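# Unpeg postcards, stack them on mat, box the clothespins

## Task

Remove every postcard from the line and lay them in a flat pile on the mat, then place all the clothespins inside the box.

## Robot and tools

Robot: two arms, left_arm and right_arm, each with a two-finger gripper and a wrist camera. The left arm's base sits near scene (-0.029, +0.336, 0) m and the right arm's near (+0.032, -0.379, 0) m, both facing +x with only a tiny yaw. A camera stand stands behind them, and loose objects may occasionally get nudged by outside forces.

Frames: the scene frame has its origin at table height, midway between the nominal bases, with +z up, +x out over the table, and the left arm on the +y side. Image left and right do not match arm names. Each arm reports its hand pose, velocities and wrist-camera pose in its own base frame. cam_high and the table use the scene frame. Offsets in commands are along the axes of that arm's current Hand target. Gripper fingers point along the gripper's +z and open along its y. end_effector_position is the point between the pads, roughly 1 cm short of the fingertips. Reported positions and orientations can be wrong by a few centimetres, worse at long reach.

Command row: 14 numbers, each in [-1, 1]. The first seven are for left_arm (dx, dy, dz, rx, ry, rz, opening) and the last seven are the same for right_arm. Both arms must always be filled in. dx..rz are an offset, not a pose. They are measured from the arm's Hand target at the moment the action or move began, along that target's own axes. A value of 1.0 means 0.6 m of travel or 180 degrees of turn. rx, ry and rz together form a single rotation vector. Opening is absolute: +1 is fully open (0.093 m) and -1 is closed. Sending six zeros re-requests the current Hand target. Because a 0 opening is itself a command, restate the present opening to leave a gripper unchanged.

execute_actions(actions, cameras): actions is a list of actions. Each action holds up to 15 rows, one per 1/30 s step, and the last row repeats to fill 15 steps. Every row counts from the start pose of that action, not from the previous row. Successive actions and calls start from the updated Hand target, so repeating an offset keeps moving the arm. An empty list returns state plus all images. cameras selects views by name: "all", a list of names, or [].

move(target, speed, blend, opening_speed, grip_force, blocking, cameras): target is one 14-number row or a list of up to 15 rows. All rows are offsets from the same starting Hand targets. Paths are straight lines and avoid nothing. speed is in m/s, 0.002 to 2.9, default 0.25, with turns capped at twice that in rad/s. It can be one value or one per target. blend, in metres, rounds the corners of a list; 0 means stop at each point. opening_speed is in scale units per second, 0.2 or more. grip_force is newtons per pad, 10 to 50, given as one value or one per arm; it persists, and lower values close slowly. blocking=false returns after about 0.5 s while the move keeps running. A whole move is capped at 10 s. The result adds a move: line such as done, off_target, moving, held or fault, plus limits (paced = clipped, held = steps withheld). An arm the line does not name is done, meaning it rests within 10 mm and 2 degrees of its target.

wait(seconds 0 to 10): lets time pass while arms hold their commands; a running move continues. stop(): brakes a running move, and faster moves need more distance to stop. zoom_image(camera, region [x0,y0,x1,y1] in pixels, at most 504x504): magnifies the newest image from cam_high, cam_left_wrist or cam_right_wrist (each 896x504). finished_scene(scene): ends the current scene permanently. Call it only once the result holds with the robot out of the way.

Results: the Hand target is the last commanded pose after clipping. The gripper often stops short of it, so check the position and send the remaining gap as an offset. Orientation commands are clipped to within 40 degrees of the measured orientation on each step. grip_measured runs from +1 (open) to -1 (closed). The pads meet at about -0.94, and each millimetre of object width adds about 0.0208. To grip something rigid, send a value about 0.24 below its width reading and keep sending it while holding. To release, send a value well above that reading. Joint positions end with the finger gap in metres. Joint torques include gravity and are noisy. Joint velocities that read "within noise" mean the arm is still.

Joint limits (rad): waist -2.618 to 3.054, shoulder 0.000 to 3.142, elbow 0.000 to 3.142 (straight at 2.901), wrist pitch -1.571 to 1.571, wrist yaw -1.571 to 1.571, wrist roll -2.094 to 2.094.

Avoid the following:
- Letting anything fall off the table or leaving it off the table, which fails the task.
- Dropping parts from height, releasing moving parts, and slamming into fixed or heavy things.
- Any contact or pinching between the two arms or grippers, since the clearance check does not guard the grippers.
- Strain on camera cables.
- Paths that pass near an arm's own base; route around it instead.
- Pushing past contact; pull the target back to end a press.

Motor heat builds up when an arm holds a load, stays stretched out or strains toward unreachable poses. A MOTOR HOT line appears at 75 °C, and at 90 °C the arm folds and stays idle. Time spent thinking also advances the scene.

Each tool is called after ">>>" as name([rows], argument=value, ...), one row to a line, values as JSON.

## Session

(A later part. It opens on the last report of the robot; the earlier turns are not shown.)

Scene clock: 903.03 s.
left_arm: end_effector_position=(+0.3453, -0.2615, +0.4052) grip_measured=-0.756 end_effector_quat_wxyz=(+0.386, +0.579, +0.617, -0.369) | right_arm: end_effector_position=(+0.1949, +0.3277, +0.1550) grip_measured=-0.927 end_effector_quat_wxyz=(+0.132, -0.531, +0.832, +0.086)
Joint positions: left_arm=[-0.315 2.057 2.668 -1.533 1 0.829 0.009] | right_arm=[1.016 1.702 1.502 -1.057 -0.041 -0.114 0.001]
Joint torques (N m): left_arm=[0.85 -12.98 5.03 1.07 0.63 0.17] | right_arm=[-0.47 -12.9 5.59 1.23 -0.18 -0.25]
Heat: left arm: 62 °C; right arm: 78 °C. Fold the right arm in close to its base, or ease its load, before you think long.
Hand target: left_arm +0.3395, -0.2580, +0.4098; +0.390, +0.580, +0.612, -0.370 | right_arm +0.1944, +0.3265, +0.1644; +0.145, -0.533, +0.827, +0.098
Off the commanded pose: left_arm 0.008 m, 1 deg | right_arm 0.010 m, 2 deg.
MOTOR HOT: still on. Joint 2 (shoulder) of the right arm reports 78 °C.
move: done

>>> move([
  [0,0,0,0,0,0,-0.78,0.2713,-0.2007,-0.198,0.0684,0,0.188,-0.93],
  [0.0187,-0.1388,0.3933,0,0,0,-0.78,0.2713,-0.2007,-0.198,0.0684,0,0.188,-0.93],
], speed=0.25, cameras=["cam_high"])

Scene clock: 935.67 s.
left_arm: end_effector_position=(+0.2636, -0.4709, +0.3109) grip_measured=-0.756 end_effector_quat_wxyz=(+0.397, +0.586, +0.600, -0.372) | right_arm: end_effector_position=(+0.2272, +0.1013, +0.2132) grip_measured=-0.927 end_effector_quat_wxyz=(+0.159, -0.249, +0.954, +0.043)
Joint positions: left_arm=[-0.89 1.863 1.82 -0.463 0.574 0.313 0.009] | right_arm=[0.391 1.228 1.311 -1.325 -0.042 -0.113 0.001]
Joint torques (N m): left_arm=[0.46 -11.17 7.66 1.81 0.12 -0.11] | right_arm=[-0.79 -5.48 6.97 1.04 -0.15 -0.26]
Heat: left arm: 63 °C; right arm: 74 °C. Fold the right arm in close to its base, or ease its load, before you think long.
Hand target: left_arm +0.2672, -0.4713, +0.3000; +0.390, +0.581, +0.612, -0.370 | right_arm +0.2248, +0.1001, +0.2187; +0.166, -0.252, +0.952, +0.048
Off the commanded pose: left_arm 0.012 m, 2 deg | right_arm 0.006 m, 1 deg.
MOTOR HOT: still on. Joint 2 (shoulder) of the right arm reports 74 °C.
move: off_target (left_arm)
Images, in order (width x height): cam_high 896x504.

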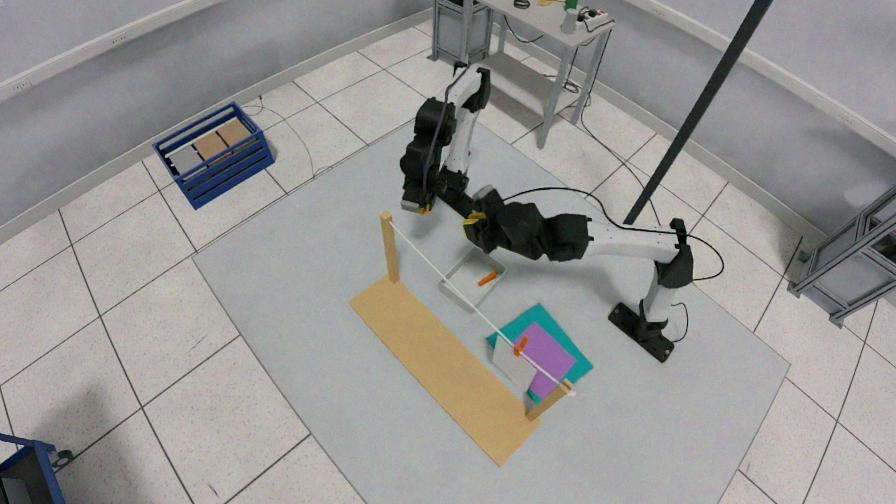

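>>> move(target=[0.151,0,0.0707,0,0,0,-0.78,0,0,0,0,0,0,-0.93], speed=0.2, cameras=["cam_high","cam_left_wrist"])

Scene clock: 950.50 s.
left_arm: end_effector_position=(+0.2653, -0.4728, +0.2090) grip_measured=-0.756 end_effector_quat_wxyz=(+0.395, +0.586, +0.602, -0.372) | right_arm: end_effector_position=(+0.2272, +0.1013, +0.2132) grip_measured=-0.927 end_effector_quat_wxyz=(+0.159, -0.249, +0.954, +0.043)
Joint positions: left_arm=[-0.89 1.876 1.433 -0.068 0.573 0.311 0.009] | right_arm=[0.391 1.228 1.311 -1.325 -0.042 -0.113 0.001]
Joint torques (N m): left_arm=[0.42 -11.44 8.03 1.8 0.12 -0.11] | right_arm=[-0.76 -5.42 6.98 1.04 -0.19 -0.28]
Heat: left arm: 64 °C; right arm: 67 °C.
Hand target: left_arm +0.2672, -0.4715, +0.1999; +0.390, +0.580, +0.612, -0.370 | right_arm +0.2248, +0.1001, +0.2187; +0.166, -0.252, +0.952, +0.048
Off the commanded pose: left_arm 0.009 m, 1 deg | right_arm 0.006 m, 1 deg.
MOTOR HOT: cleared for the motors of the right arm.
move: done
camera_calibration:
cam_left_wrist: T_world_to_cam=[[-0.997467, -0.0710631, -0.00295834, 0.2302], [-0.0552687, 0.800609, -0.596632, 0.54921], [0.0447671, -0.594958, -0.802509, -0.0340713], [0, 0, 0, 1]] pos_world=[0.261496, -0.443615, 0.301015]
Images, in order (width x height): cam_high 896x504, cam_left_wrist 896x504.

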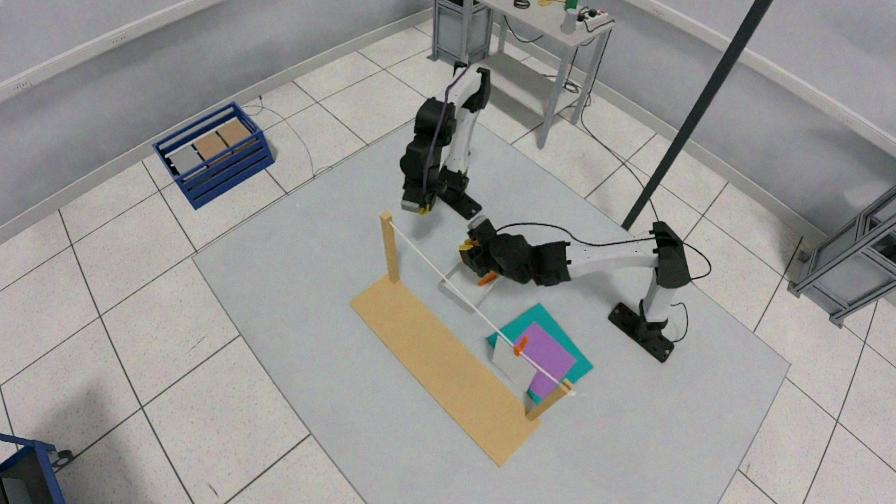

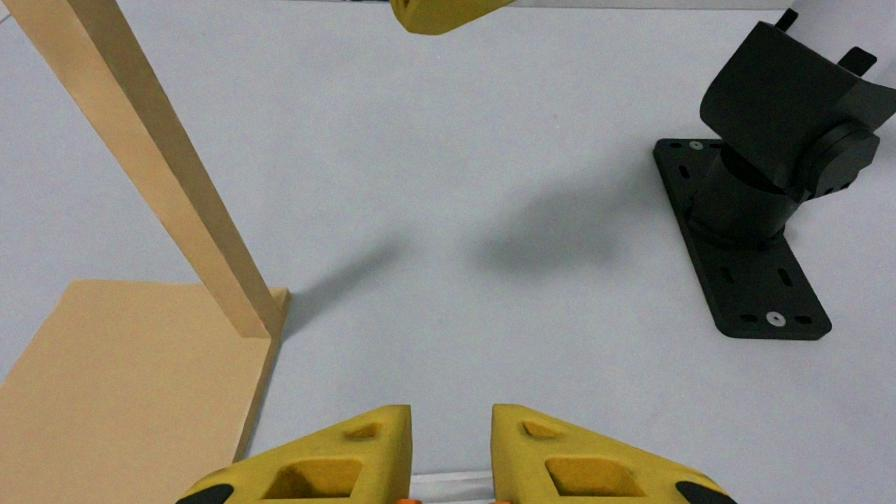

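>>> move([
  [0.1842,0,0.0863,0,0,0,-0.78,0,0,0,0,0,0,-0.93],
  [0.1842,0,0.0863,0,0,0,-0.4,0,0,0,0,0,0,-0.93],
  [-0.12,0,-0.0562,0,0,0,-0.2,0,0,0,0,0,0,-0.93],
], speed=0.15, opening_speed=0.8, cameras=["cam_high","cam_left_wrist"])

Scene clock: 971.33 s.
left_arm: end_effector_position=(+0.2651, -0.4723, +0.2592) grip_measured=-0.201 end_effector_quat_wxyz=(+0.373, +0.585, +0.618, -0.370) | right_arm: end_effector_position=(+0.2272, +0.1013, +0.2132) grip_measured=-0.927 end_effector_quat_wxyz=(+0.159, -0.249, +0.954, +0.043)
Joint positions: left_arm=[-0.89 1.876 1.669 -0.354 0.572 0.304 0.036] | right_arm=[0.391 1.228 1.311 -1.325 -0.042 -0.113 0.001]
Joint torques (N m): left_arm=[0.44 -13.93 12.78 1.58 0.15 -0.04] | right_arm=[-0.77 -5.49 7.05 1.04 -0.15 -0.27]
Heat: left arm: 62 °C; right arm: 61 °C.
Hand target: left_arm +0.2672, -0.4713, +0.2794; +0.390, +0.580, +0.612, -0.370 | right_arm +0.2248, +0.1001, +0.2187; +0.166, -0.252, +0.952, +0.048
Off the commanded pose: left_arm 0.020 m, 2 deg | right_arm 0.006 m, 1 deg.
move: off_target (left_arm); target 3's new opening was sent with left_arm's hand 0.020 m and 2 deg from that target
camera_calibration:
cam_left_wrist: T_world_to_cam=[[-0.99662, -0.0760084, 0.0311729, 0.218828], [-0.0803483, 0.822749, -0.562697, 0.5871], [0.0171222, -0.563299, -0.826075, 0.034964], [0, 0, 0, 1]] pos_world=[0.264662, -0.446708, 0.352421]
Images, in order (width x height): cam_high 896x504, cam_left_wrist 896x504.

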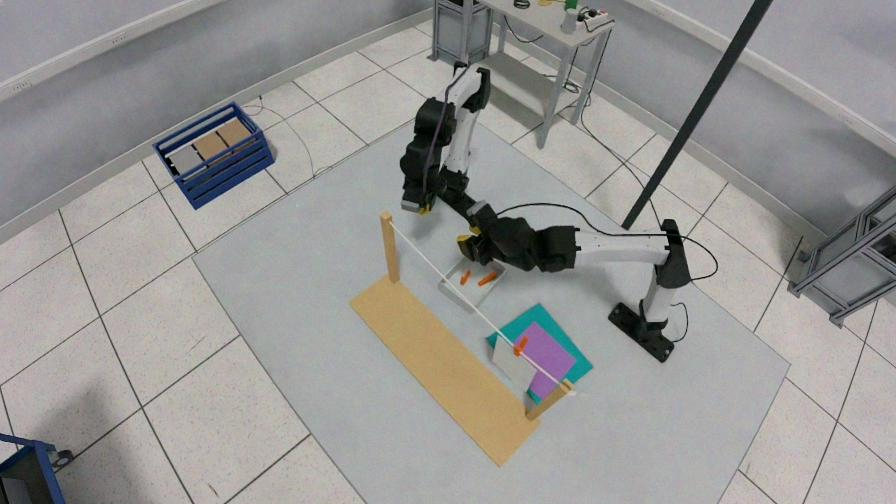

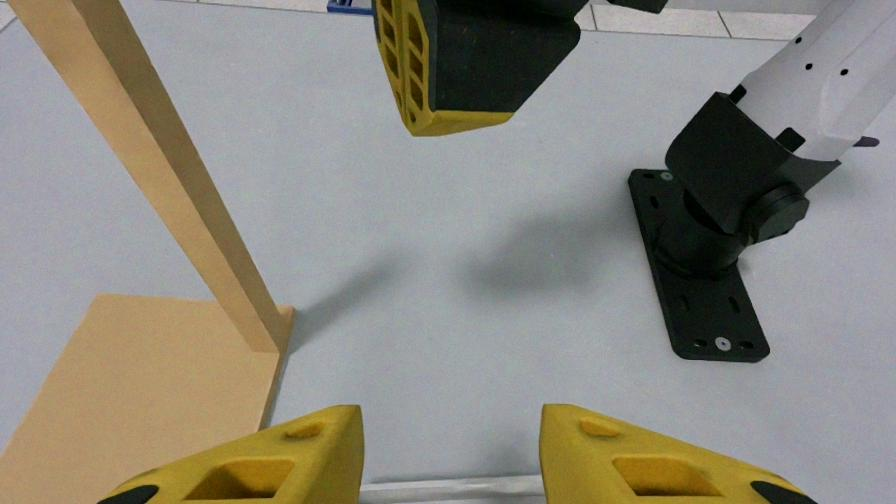

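>>> zoom_image(camera="cam_high", region=[420, 230, 620, 430])

Scaled by 2.520 from the camera's 896x504 image, which has a finer 1280x720 frame.

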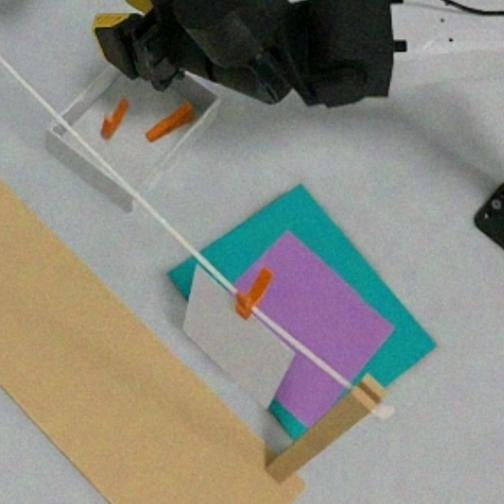

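>>> move(target=[0.3908,0.0283,-0.3673,-0.0877,0.3006,-0.1141,-0.93,0,0,0,0,0,0,-0.93], speed=0.25, cameras=["all"])

Scene clock: 1015.33 s.
left_arm: end_effector_position=(+0.2732, -0.1785, +0.1581) grip_measured=-0.928 end_effector_quat_wxyz=(+0.076, +0.510, +0.856, -0.051) | right_arm: end_effector_position=(+0.2272, +0.1013, +0.2132) grip_measured=-0.927 end_effector_quat_wxyz=(+0.159, -0.249, +0.954, +0.043)
Joint positions: left_arm=[-0.525 1.639 1.479 -1.259 0.104 0.541 0.001] | right_arm=[0.391 1.228 1.311 -1.325 -0.042 -0.113 0.001]
Joint torques (N m): left_arm=[0.69 -10.77 6.58 0.46 0.02 0.17] | right_arm=[-0.84 -5.55 6.95 1.01 -0.18 -0.26]
Heat: left arm: 66 °C; right arm: 54 °C.
Hand target: left_arm +0.2685, -0.1720, +0.1599; +0.075, +0.513, +0.854, -0.045 | right_arm +0.2248, +0.1001, +0.2187; +0.166, -0.252, +0.952, +0.048
Off the commanded pose: left_arm 0.008 m, 1 deg | right_arm 0.006 m, 1 deg.
move: done
camera_calibration:
cam_left_wrist: T_world_to_cam=[[-0.865438, -0.50088, -0.0116941, 0.147423], [-0.477817, 0.818118, 0.31996, 0.2574], [-0.150694, 0.282493, -0.947359, 0.332769], [0, 0, 0, 1]] pos_world=[0.300722, -0.230747, 0.234618]
cam_right_wrist: T_world_to_cam=[[0.501461, -0.865179, -0.00113267, -0.0257077], [-0.859635, -0.498395, 0.112382, 0.259783], [-0.0977948, -0.0553814, -0.993664, 0.325025], [0, 0, 0, 1]] pos_world=[0.267996, 0.125233, 0.293742]

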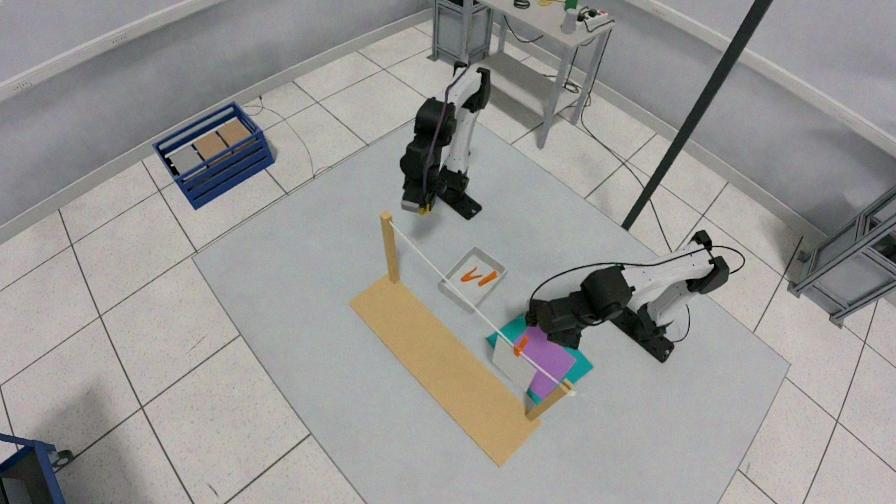

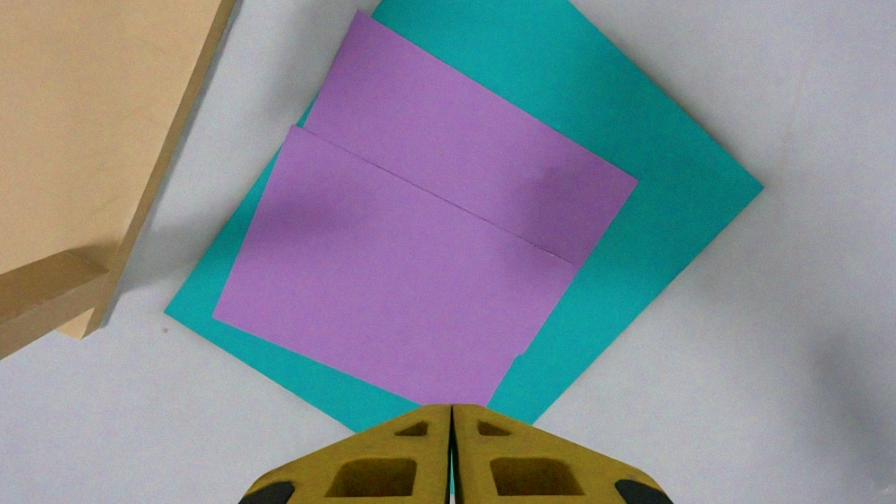

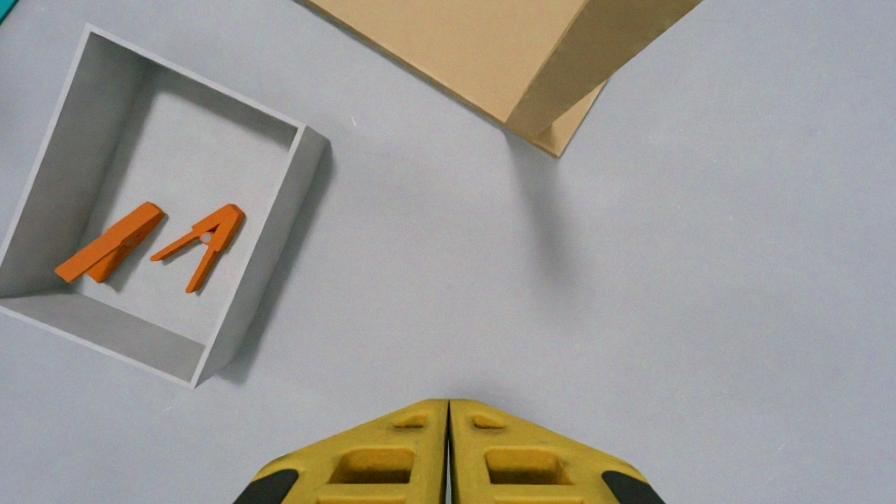

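>>> move(target=[-0.0155,-0.0198,0.1888,0,0,0,-0.93,0,0,0,0,0,0,-0.93], speed=0.2, cameras=["cam_high","cam_left_wrist"])

Scene clock: 1048.57 s.
left_arm: end_effector_position=(+0.2732, -0.2038, +0.0548) grip_measured=-0.928 end_effector_quat_wxyz=(+0.078, +0.517, +0.851, -0.049) | right_arm: end_effector_position=(+0.2272, +0.1013, +0.2132) grip_measured=-0.927 end_effector_quat_wxyz=(+0.159, -0.249, +0.954, +0.043)
Joint positions: left_arm=[-0.596 1.733 1.167 -0.843 0.091 0.488 0.001] | right_arm=[0.391 1.228 1.311 -1.325 -0.042 -0.113 0.001]
Joint torques (N m): left_arm=[-0.32 -8.61 6.82 0.67 0.01 -0.11] | right_arm=[-0.84 -5.48 7.08 1.03 -0.19 -0.26]
Heat: left arm: 63 °C; right arm: 53 °C.
Hand target: left_arm +0.2716, -0.2030, +0.0500; +0.075, +0.514, +0.854, -0.045 | right_arm +0.2248, +0.1001, +0.2187; +0.166, -0.252, +0.952, +0.048
Off the commanded pose: left_arm 0.005 m, 1 deg | right_arm 0.006 m, 1 deg.
move: done
camera_calibration:
cam_left_wrist: T_world_to_cam=[[-0.873588, -0.486318, -0.0184106, 0.139168], [-0.466365, 0.825735, 0.317277, 0.309582], [-0.139095, 0.285755, -0.948154, 0.239585], [0, 0, 0, 1]] pos_world=[0.299278, -0.256415, 0.131502]
Images, in order (width x height): cam_high 896x504, cam_left_wrist 896x504.

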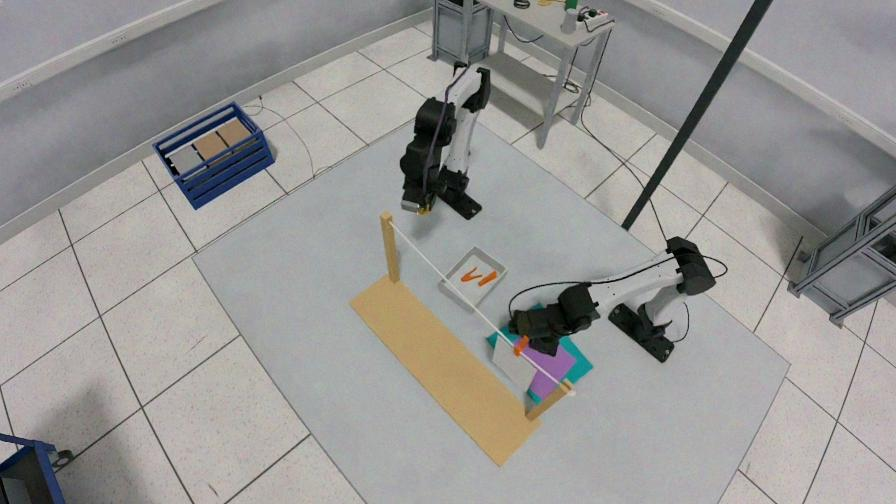

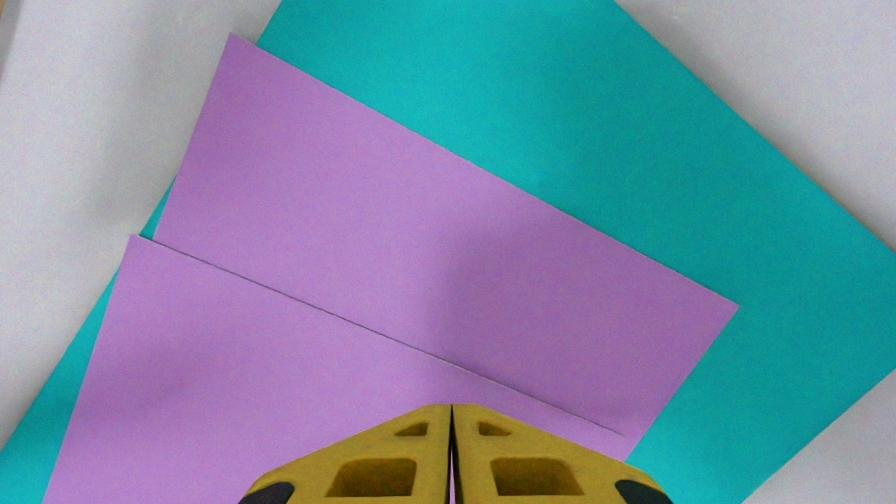

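>>> move([
  [0.0159,0,0.0903,0,0,0,-0.93,0,0,0,0,0,0,-0.93],
  [0.0422,-0.0362,0.0857,0,0,0,-0.93,0,0,0,0,0,0,-0.93],
  [0.0235,-0.0362,-0.021,0,0,0,-0.93,0,0,0,0,0,0,-0.93],
], speed=[0.06,0.05,0.1], cameras=["cam_left_wrist"])

Scene clock: 1069.53 s.
left_arm: end_effector_position=(+0.2422, -0.1918, +0.0494) grip_measured=-0.928 end_effector_quat_wxyz=(+0.062, +0.516, +0.854, -0.037) | right_arm: end_effector_position=(+0.2272, +0.1013, +0.2132) grip_measured=-0.927 end_effector_quat_wxyz=(+0.159, -0.249, +0.954, +0.043)
Joint positions: left_arm=[-0.635 1.649 1.056 -0.847 0.063 0.448 0.001] | right_arm=[0.391 1.228 1.311 -1.325 -0.042 -0.113 0.001]
Joint torques (N m): left_arm=[-0.49 -9.5 10.35 0.43 0.22 -0.11] | right_arm=[-0.65 -5.48 7.01 1.06 -0.2 -0.25]
Heat: left arm: 60 °C; right arm: 53 °C.
Hand target: left_arm +0.2448, -0.1990, +0.0600; +0.075, +0.514, +0.854, -0.045 | right_arm +0.2248, +0.1001, +0.2187; +0.166, -0.252, +0.952, +0.048
Off the commanded pose: left_arm 0.013 m, 2 deg | right_arm 0.006 m, 1 deg.
move: off_target (left_arm)
camera_calibration:
cam_left_wrist: T_world_to_cam=[[-0.871663, -0.489582, -0.0226362, 0.116916], [-0.464728, 0.810979, 0.355445, 0.28187], [-0.155662, 0.320348, -0.934423, 0.236657], [0, 0, 0, 1]] pos_world=[0.269743, -0.247164, 0.123595]
Images, in order (width x height): cam_left_wrist 896x504.

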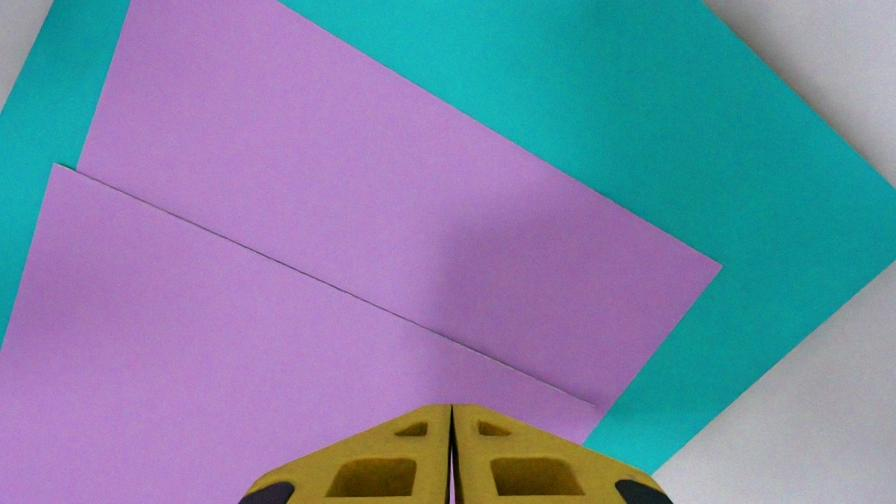

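>>> move(target=[0.1353,0.1127,-0.0408,0,0,0,-0.93,0,0,0,0,0,0,-0.93], speed=0.2, cameras=["cam_left_wrist"])

Scene clock: 1084.37 s.
left_arm: end_effector_position=(+0.2709, -0.0938, +0.0693) grip_measured=-0.928 end_effector_quat_wxyz=(+0.076, +0.509, +0.856, -0.039) | right_arm: end_effector_position=(+0.2272, +0.1013, +0.2132) grip_measured=-0.927 end_effector_quat_wxyz=(+0.159, -0.249, +0.954, +0.043)
Joint positions: left_arm=[-0.266 1.544 1.028 -0.928 0.115 0.8 0.001] | right_arm=[0.391 1.228 1.311 -1.325 -0.042 -0.113 0.001]
Joint torques (N m): left_arm=[0.7 -8.7 6.75 0.42 0.28 0.19] | right_arm=[-0.73 -5.44 7.02 1.03 -0.21 -0.26]
Heat: left arm: 60 °C; right arm: 53 °C.
Hand target: left_arm +0.2651, -0.0929, +0.0700; +0.075, +0.514, +0.854, -0.045 | right_arm +0.2248, +0.1001, +0.2187; +0.166, -0.252, +0.952, +0.048
Off the commanded pose: left_arm 0.006 m, 1 deg | right_arm 0.006 m, 1 deg.
move: done
camera_calibration:
cam_left_wrist: T_world_to_cam=[[-0.863367, -0.503493, -0.0330548, 0.187485], [-0.484882, 0.809762, 0.330416, 0.215741], [-0.139596, 0.301298, -0.943256, 0.222798], [0, 0, 0, 1]] pos_world=[0.297579, -0.14743, 0.145069]
Images, in order (width x height): cam_left_wrist 896x504.

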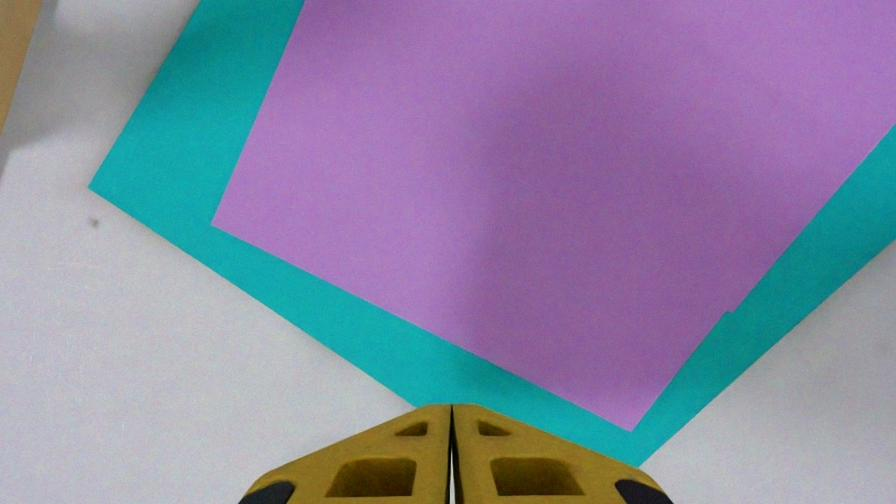

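>>> move([
  [0.0217,0,0.1231,0,0,0,-0.93,0,0,0,0,0,0,-0.93],
  [-0.0312,-0.0397,0.1325,0,0,0,-0.93,0,0,0,0,0,0,-0.93],
  [-0.0587,-0.0397,-0.0235,0,0,0,-0.93,0,0,0,0,0,0,-0.93],
], speed=[0.06,0.05,0.1], cameras=["cam_left_wrist"])

Scene clock: 1109.50 s.
left_arm: end_effector_position=(+0.2554, -0.1266, +0.0790) grip_measured=-0.928 end_effector_quat_wxyz=(+0.060, +0.516, +0.854, -0.041) | right_arm: end_effector_position=(+0.2272, +0.1013, +0.2132) grip_measured=-0.927 end_effector_quat_wxyz=(+0.159, -0.249, +0.954, +0.043)
Joint positions: left_arm=[-0.403 1.546 1.073 -0.991 0.097 0.679 0.001] | right_arm=[0.391 1.228 1.311 -1.325 -0.042 -0.113 0.001]
Joint torques (N m): left_arm=[-0.47 -8.51 10.7 0.39 0.26 -0.11] | right_arm=[-0.7 -5.42 6.94 1.03 -0.2 -0.25]
Heat: left arm: 58 °C; right arm: 53 °C.
Hand target: left_arm +0.2592, -0.1327, +0.0901; +0.075, +0.514, +0.854, -0.045 | right_arm +0.2248, +0.1001, +0.2187; +0.166, -0.252, +0.952, +0.048
Off the commanded pose: left_arm 0.013 m, 2 deg | right_arm 0.006 m, 1 deg.
move: off_target (left_arm)
camera_calibration:
cam_left_wrist: T_world_to_cam=[[-0.871895, -0.489471, -0.0147341, 0.160451], [-0.462075, 0.812387, 0.355687, 0.224139], [-0.162129, 0.31693, -0.934489, 0.246737], [0, 0, 0, 1]] pos_world=[0.283469, -0.18175, 0.153214]
Images, in order (width x height): cam_left_wrist 896x504.

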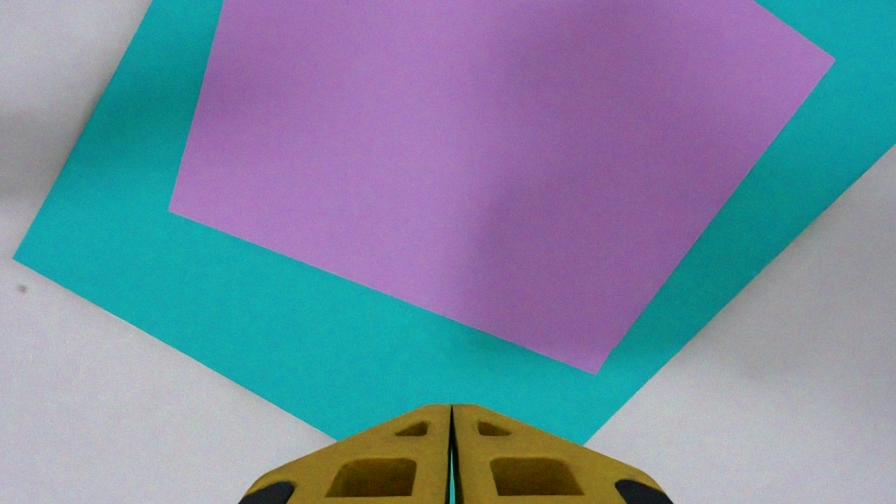

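>>> move([
  [-0.1322,0.0547,-0.4248,0.0774,-0.3016,0.1007,0.5,0,0,0,0,0,0,-0.93],
  [-0.2365,0.2238,-0.3982,0.0774,-0.3016,0.1007,0.5,0,0,0,0,0,0,-0.93],
], speed=0.2, blend=[0.02,0], cameras=["cam_high","cam_left_wrist"])

Scene clock: 1149.90 s.
left_arm: end_effector_position=(+0.4242, -0.1528, +0.3452) grip_measured=+0.499 end_effector_quat_wxyz=(+0.425, +0.546, +0.635, -0.343) | right_arm: end_effector_position=(+0.2272, +0.1013, +0.2132) grip_measured=-0.927 end_effector_quat_wxyz=(+0.159, -0.249, +0.954, +0.043)
Joint positions: left_arm=[-0.003 2.138 2.51 -1.55 1.12 1.17 0.069] | right_arm=[0.391 1.228 1.311 -1.325 -0.042 -0.113 0.001]
Joint torques (N m): left_arm=[-0.49 -11.51 9.72 0.75 0.73 -0.11] | right_arm=[-0.76 -5.42 6.97 1.04 -0.19 -0.26]
Heat: left arm: 54 °C; right arm: 53 °C.
Hand target: left_arm +0.4238, -0.1565, +0.3500; +0.399, +0.565, +0.626, -0.360 | right_arm +0.2248, +0.1001, +0.2187; +0.166, -0.252, +0.952, +0.048
Off the commanded pose: left_arm 0.006 m, 4 deg | right_arm 0.006 m, 1 deg.
joint sent to its limit (left arm) — joint 4 (wrist pitch), lower limit. The joint targets are off in orientation, not in position.
move: off_target (left_arm)
camera_calibration:
cam_left_wrist: T_world_to_cam=[[-0.979381, -0.2013, -0.017036, 0.389166], [-0.150323, 0.782499, -0.604233, 0.423274], [0.134963, -0.589214, -0.796625, 0.219132], [0, 0, 0, 1]] pos_world=[0.415195, -0.123756, 0.436952]
Images, in order (width x height): cam_high 896x504, cam_left_wrist 896x504.

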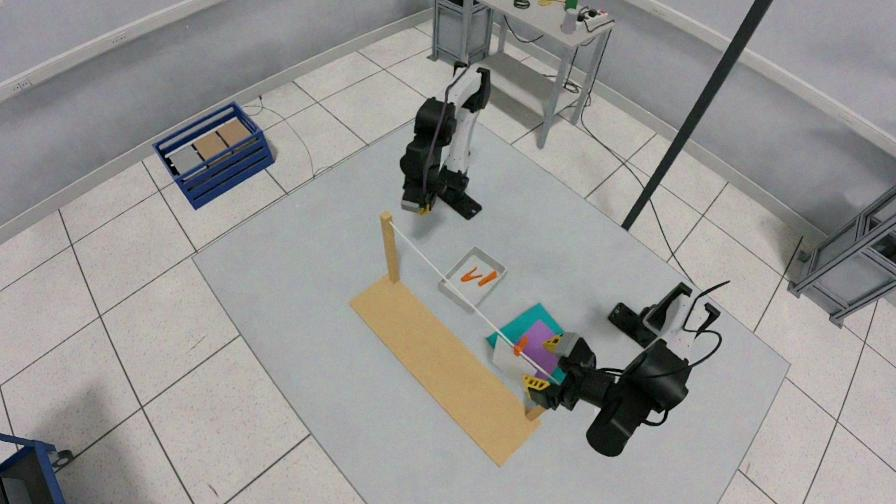

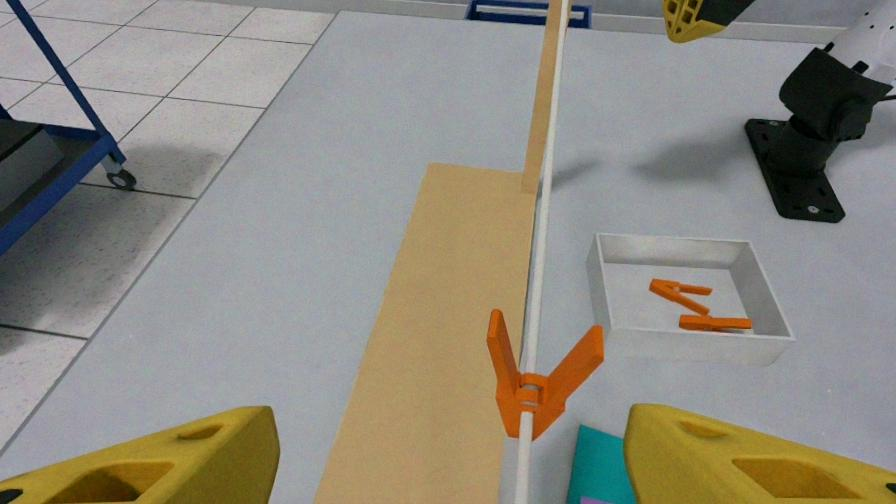

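>>> zoom_image(camera="cam_high", region=[460, 310, 600, 430])

>>> zoom_image(camera="cam_left_wrist", region=[420, 260, 680, 500])

Scaled by 3.600 from the camera's 896x504 image, which has a finer 1280x720 frame.

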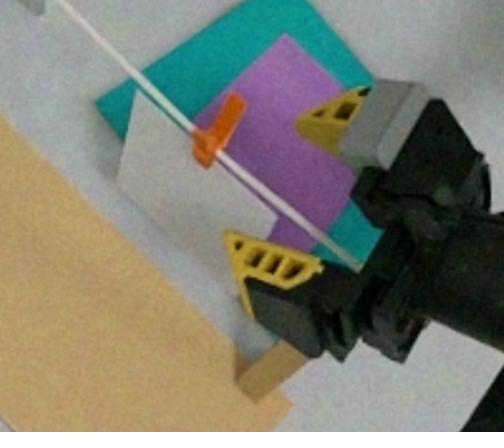

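Scaled by 1.938 from the camera's 896x504 image, which has a finer 1280x720 frame.

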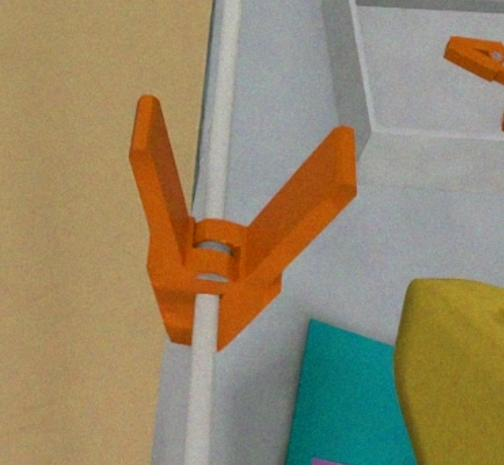

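>>> move([
  [0.0075,-0.0378,0.0035,0,0,0.0556,0.5,-0.1382,0.2282,0.1625,-0.2595,-0.3574,-0.1851,0.1],
  [0.0075,-0.0378,0.0035,0,0,0.0556,0.5,-0.3332,0.26,0.2327,-0.2595,-0.3574,-0.1851,0.1],
], speed=0.22, blend=[0.02,0], cameras=["all"])

Scene clock: 1199.57 s.
left_arm: end_effector_position=(+0.4105, -0.1551, +0.3379) grip_measured=+0.499 end_effector_quat_wxyz=(+0.440, +0.600, +0.588, -0.318) | right_arm: end_effector_position=(+0.3476, +0.3462, +0.1618) grip_measured=+0.097 end_effector_quat_wxyz=(+0.532, -0.476, +0.519, +0.469)
Joint positions: left_arm=[-0.009 2.081 2.396 -1.55 1.12 1.369 0.069] | right_arm=[0.497 2.027 0.928 1.112 -0.968 -0.008 0.05]
Joint torques (N m): left_arm=[-0.69 -14.91 5.7 0.66 0.66 0.17] | right_arm=[1.13 -9.24 7.79 1.73 0.15 -0.01]
Heat: left arm: 63 °C; right arm: 54 °C.
Hand target: left_arm +0.4012, -0.1588, +0.3450; +0.429, +0.617, +0.575, -0.324 | right_arm +0.3518, +0.3529, +0.1570; +0.526, -0.472, +0.526, +0.472
Off the commanded pose: left_arm 0.012 m, 3 deg | right_arm 0.009 m, 1 deg.
joint sent to its limit (left arm) — joint 4 (wrist pitch), lower limit. The joint targets still meet the commanded pose.
move: off_target (left_arm)
camera_calibration:
cam_left_wrist: T_world_to_cam=[[-0.983346, -0.113459, -0.141975, 0.432662], [-0.00794551, 0.807285, -0.590108, 0.359204], [0.181567, -0.579153, -0.794743, 0.195514], [0, 0, 0, 1]] pos_world=[0.392812, -0.127658, 0.42878]
cam_right_wrist: T_world_to_cam=[[0.994121, -0.103093, 0.0331003, -0.314817], [-0.0138384, -0.424169, -0.905477, 0.33611], [0.107388, 0.899696, -0.423102, -0.194937], [0, 0, 0, 1]] pos_world=[0.338551, 0.285496, 0.232282]

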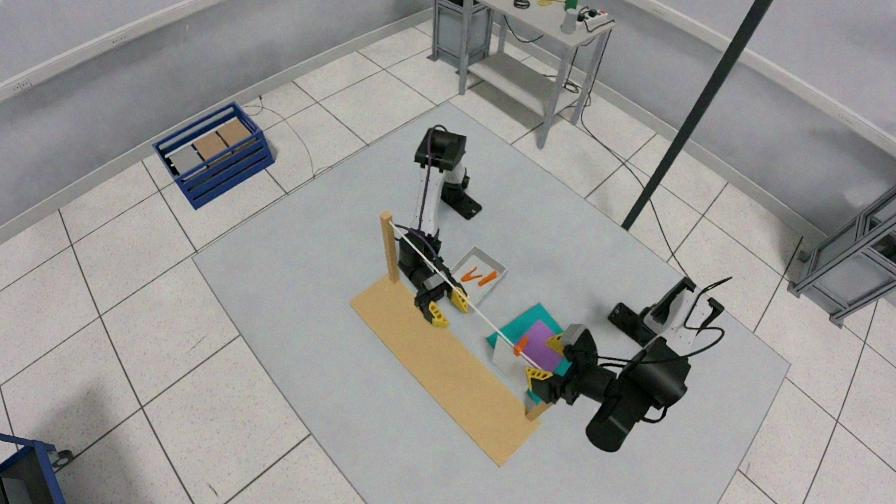

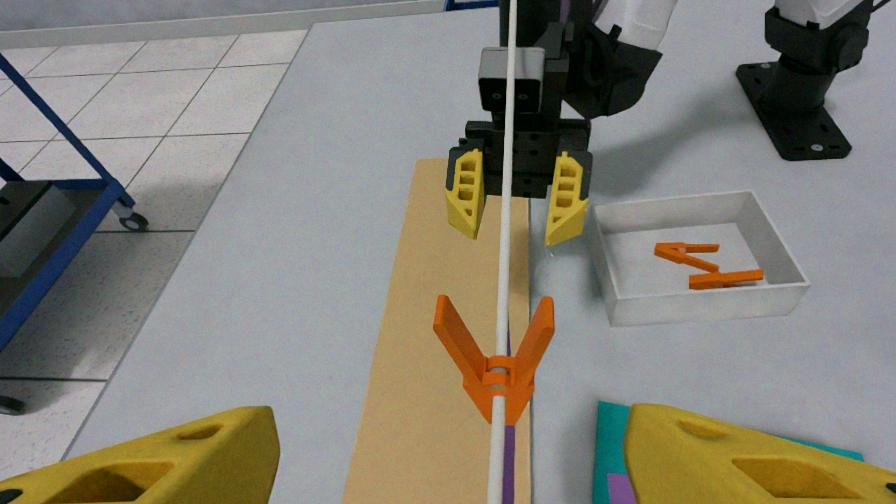

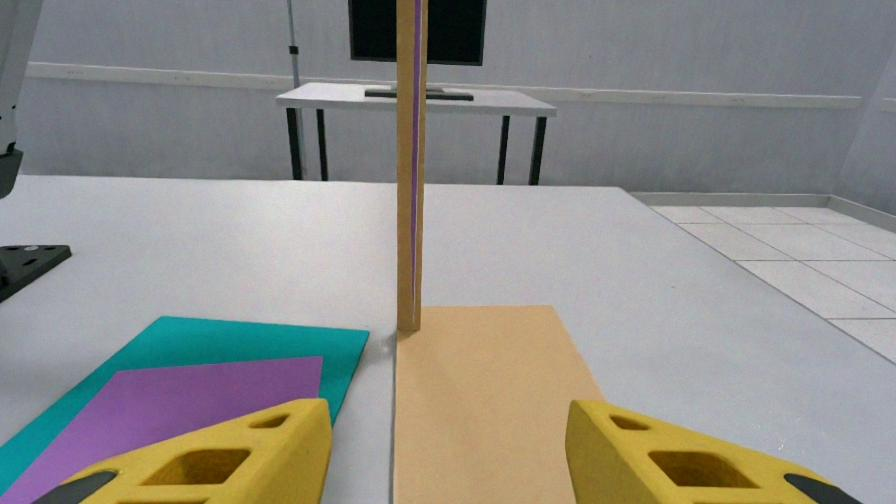

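>>> move(target=[0,-0.0217,0.0,0,0,0,0.5,0.01,0.0277,0.2568,0,0,0,0.1], speed=0.12, cameras=["all"])

Scene clock: 1257.67 s.
left_arm: end_effector_position=(+0.3973, -0.1558, +0.3371) grip_measured=+0.499 end_effector_quat_wxyz=(+0.435, +0.603, +0.586, -0.321) | right_arm: end_effector_position=(+0.3466, +0.5028, +0.1582) grip_measured=+0.097 end_effector_quat_wxyz=(+0.528, -0.477, +0.519, +0.473)
Joint positions: left_arm=[-0.01 2.027 2.314 -1.55 1.12 1.395 0.069] | right_arm=[0.793 2.302 1.408 0.901 -0.681 -0.007 0.05]
Joint torques (N m): left_arm=[-0.7 -14.32 5.76 0.62 0.64 0.17] | right_arm=[0.29 -12.53 8.79 2 0.15 -0.01]
Heat: left arm: 71 °C; right arm: 59 °C.
Hand target: left_arm +0.3883, -0.1592, +0.3430; +0.429, +0.617, +0.575, -0.324 | right_arm +0.3521, +0.5077, +0.1510; +0.527, -0.472, +0.526, +0.472
Off the commanded pose: left_arm 0.011 m, 2 deg | right_arm 0.010 m, 1 deg.
joint sent to its limit (left arm) — joint 4 (wrist pitch), lower limit. The joint targets still meet the commanded pose.
move: off_target (left_arm)
camera_calibration:
cam_left_wrist: T_world_to_cam=[[-0.985377, -0.100509, -0.137583, 0.4208], [-0.00059604, 0.809512, -0.587103, 0.355591], [0.170384, -0.578436, -0.797735, 0.202499], [0, 0, 0, 1]] pos_world=[0.380356, -0.128428, 0.428204]
cam_right_wrist: T_world_to_cam=[[0.995243, -0.0939602, 0.0257317, -0.30139], [-0.0167423, -0.425168, -0.90496, 0.400632], [0.0959705, 0.900224, -0.424719, -0.333222], [0, 0, 0, 1]] pos_world=[0.338643, 0.441991, 0.228785]

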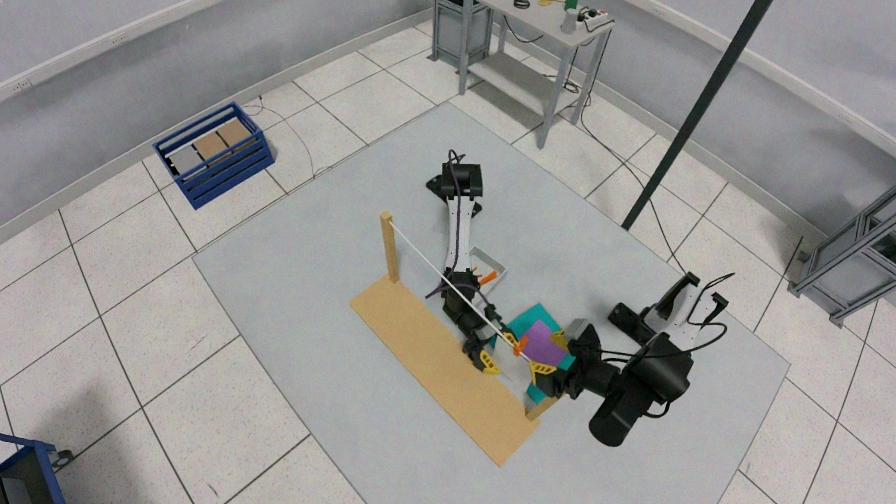

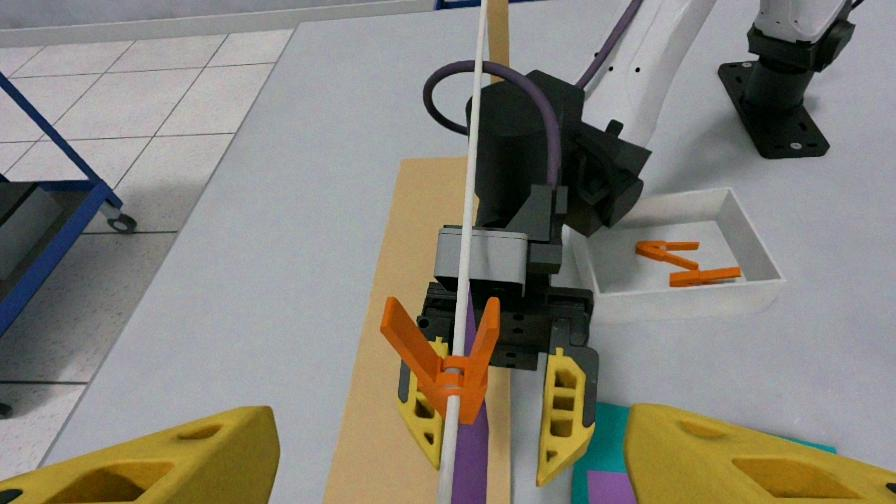

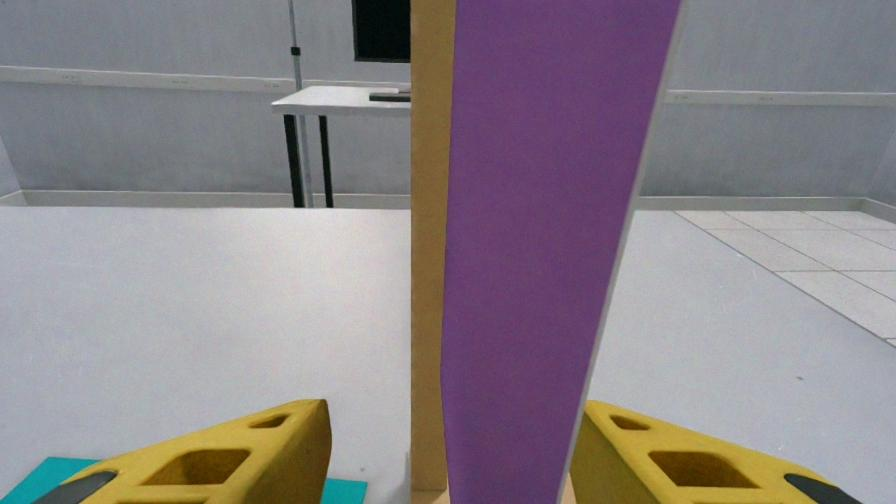

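>>> move([
  [0,0.005,0.06,0,0,0,0.5,0,-0.022,0,0,0,0,0.1],
  [0,0.005,0.06,0,0,0,0.5,0,-0.022,0,0,0,0,-1],
], speed=0.1, grip_force=[50,20], cameras=["all"])

Scene clock: 1278.07 s.
left_arm: end_effector_position=(+0.3995, -0.1918, +0.3234) grip_measured=+0.499 end_effector_quat_wxyz=(+0.427, +0.617, +0.573, -0.330) | right_arm: end_effector_position=(+0.3584, +0.5047, +0.1583) grip_measured=-0.932 end_effector_quat_wxyz=(+0.531, -0.474, +0.522, +0.470)
Joint positions: left_arm=[-0.102 2.008 2.216 -1.383 1.101 1.297 0.069] | right_arm=[0.781 2.327 1.457 0.877 -0.681 -0.007 0]
Joint velocities: left_arm=[within noise] | right_arm=[0.002 0.002 0.027 0.007 -0.081 -0.007 -0.005]
Joint torques (N m): left_arm=[0.02 -14.53 6.09 0.89 0.5 -0.11] | right_arm=[-0.65 -12.67 8.88 1.97 -0.13 -0.02]
Heat: left arm: 71 °C; right arm: 58 °C.
Hand target: left_arm +0.3946, -0.1916, +0.3282; +0.429, +0.617, +0.575, -0.324 | right_arm +0.3652, +0.5063, +0.1510; +0.526, -0.472, +0.526, +0.472
Off the commanded pose: left_arm 0.007 m, 1 deg | right_arm 0.010 m, 1 deg.
grip_force (N): 50, 20
move: moving (right_arm; no rest 5 s after target 2's new opening was sent)
camera_calibration:
cam_left_wrist: T_world_to_cam=[[-0.988884, -0.0566722, -0.137466, 0.427214], [0.0348074, 0.810595, -0.584572, 0.362041], [0.144558, -0.582859, -0.799612, 0.180397], [0, 0, 0, 1]] pos_world=[0.383786, -0.164111, 0.414615]
cam_right_wrist: T_world_to_cam=[[0.994072, -0.105745, 0.0252912, -0.306508], [-0.0222326, -0.42539, -0.904737, 0.403772], [0.10643, 0.898811, -0.425219, -0.339058], [0, 0, 0, 1]] pos_world=[0.349754, 0.444098, 0.228885]

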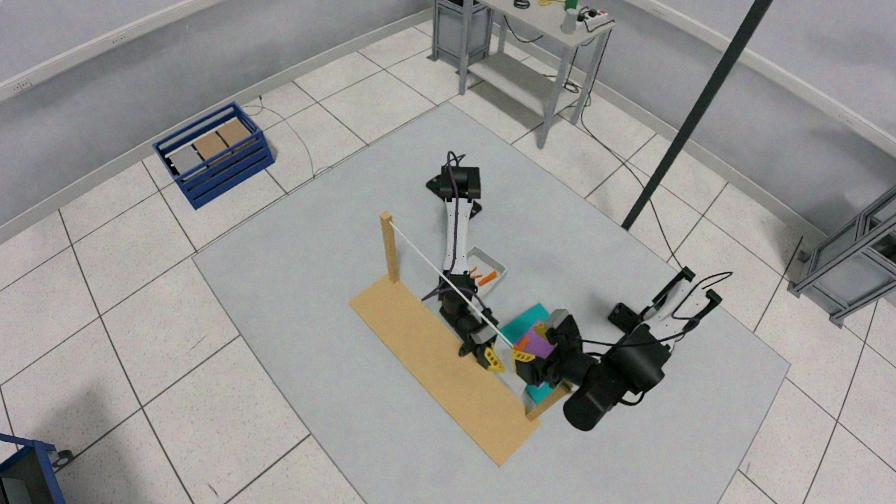

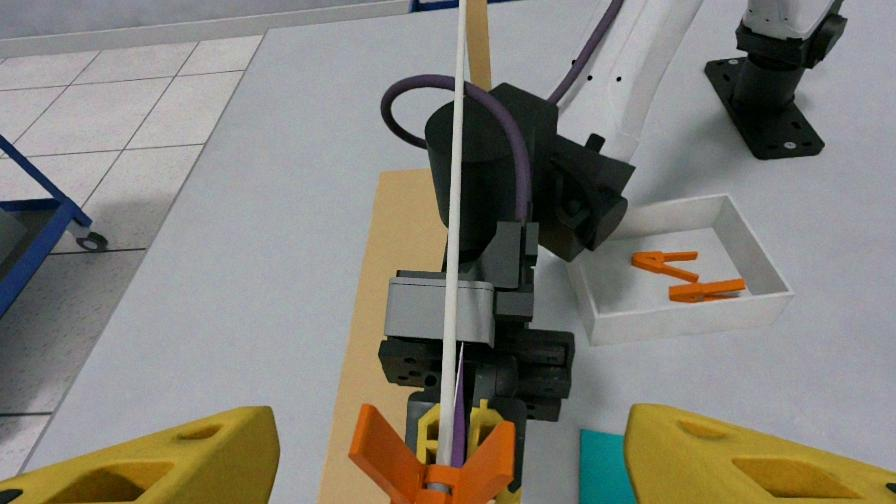

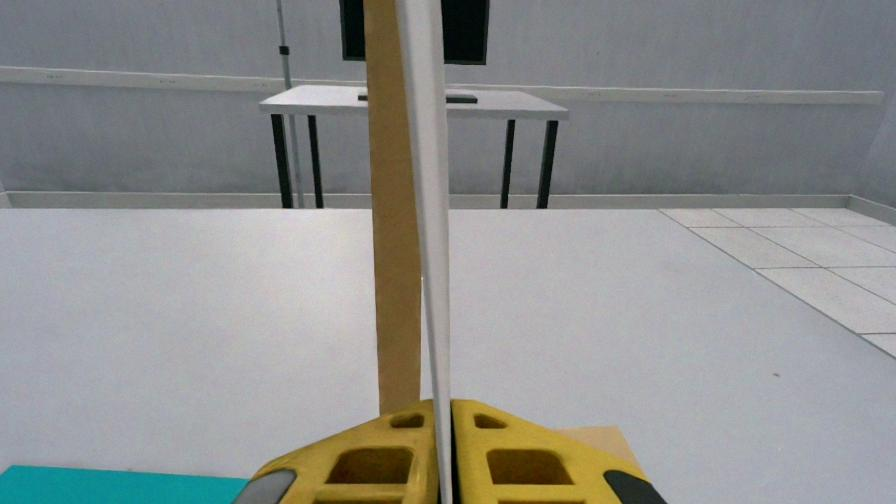

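>>> move([
  [0.0,0.0035,0.045,0,0,0,0.5,0,0,0,0,0,0,-1],
  [0.0,0.0035,0.045,0,0,0,-0.72,0,0,0,0,0,0,-1],
], speed=0.08, opening_speed=0.6, cameras=["cam_left_wrist"])

Scene clock: 1299.47 s.
left_arm: end_effector_position=(+0.4043, -0.2160, +0.3133) grip_measured=-0.713 end_effector_quat_wxyz=(+0.428, +0.618, +0.572, -0.328) | right_arm: end_effector_position=(+0.3583, +0.5047, +0.1580) grip_measured=-0.959 end_effector_quat_wxyz=(+0.530, -0.474, +0.523, +0.470)
Joint positions: left_arm=[-0.162 1.979 2.115 -1.204 1.073 1.182 0.011] | right_arm=[0.781 2.327 1.457 0.875 -0.681 -0.007 0]
Joint torques (N m): left_arm=[-0.08 -14.42 6.42 1 0.47 -0.11] | right_arm=[-0.61 -12.81 8.96 2 -0.1 -0.02]
Heat: left arm: 72 °C; right arm: 61 °C.
Hand target: left_arm +0.3994, -0.2158, +0.3171; +0.429, +0.617, +0.575, -0.324 | right_arm +0.3651, +0.5063, +0.1510; +0.526, -0.472, +0.526, +0.472
Off the commanded pose: left_arm 0.006 m, 1 deg | right_arm 0.010 m, 1 deg.
grip_force (N): 50, 20
move: done
camera_calibration:
cam_left_wrist: T_world_to_cam=[[-0.988117, -0.0568618, -0.142798, 0.430504], [0.0376921, 0.811041, -0.583774, 0.374182], [0.149009, -0.582219, -0.79926, 0.155756], [0, 0, 0, 1]] pos_world=[0.388076, -0.188314, 0.404402]
Images, in order (width x height): cam_left_wrist 896x504.

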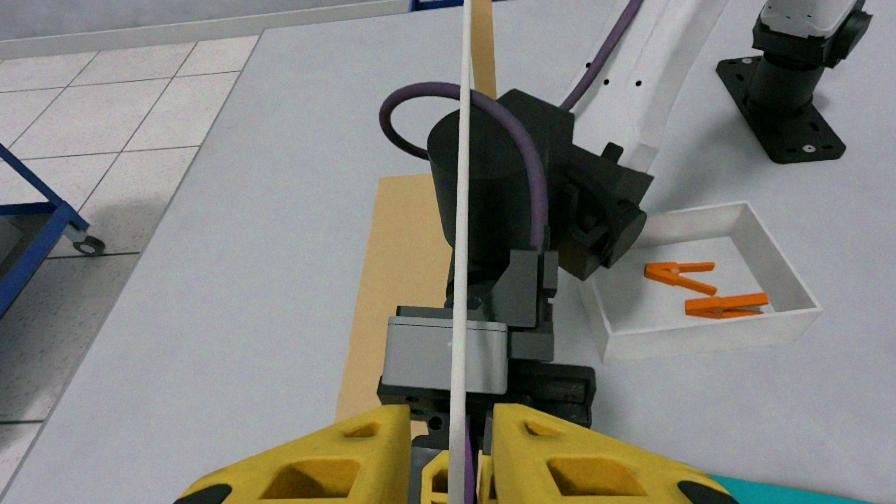

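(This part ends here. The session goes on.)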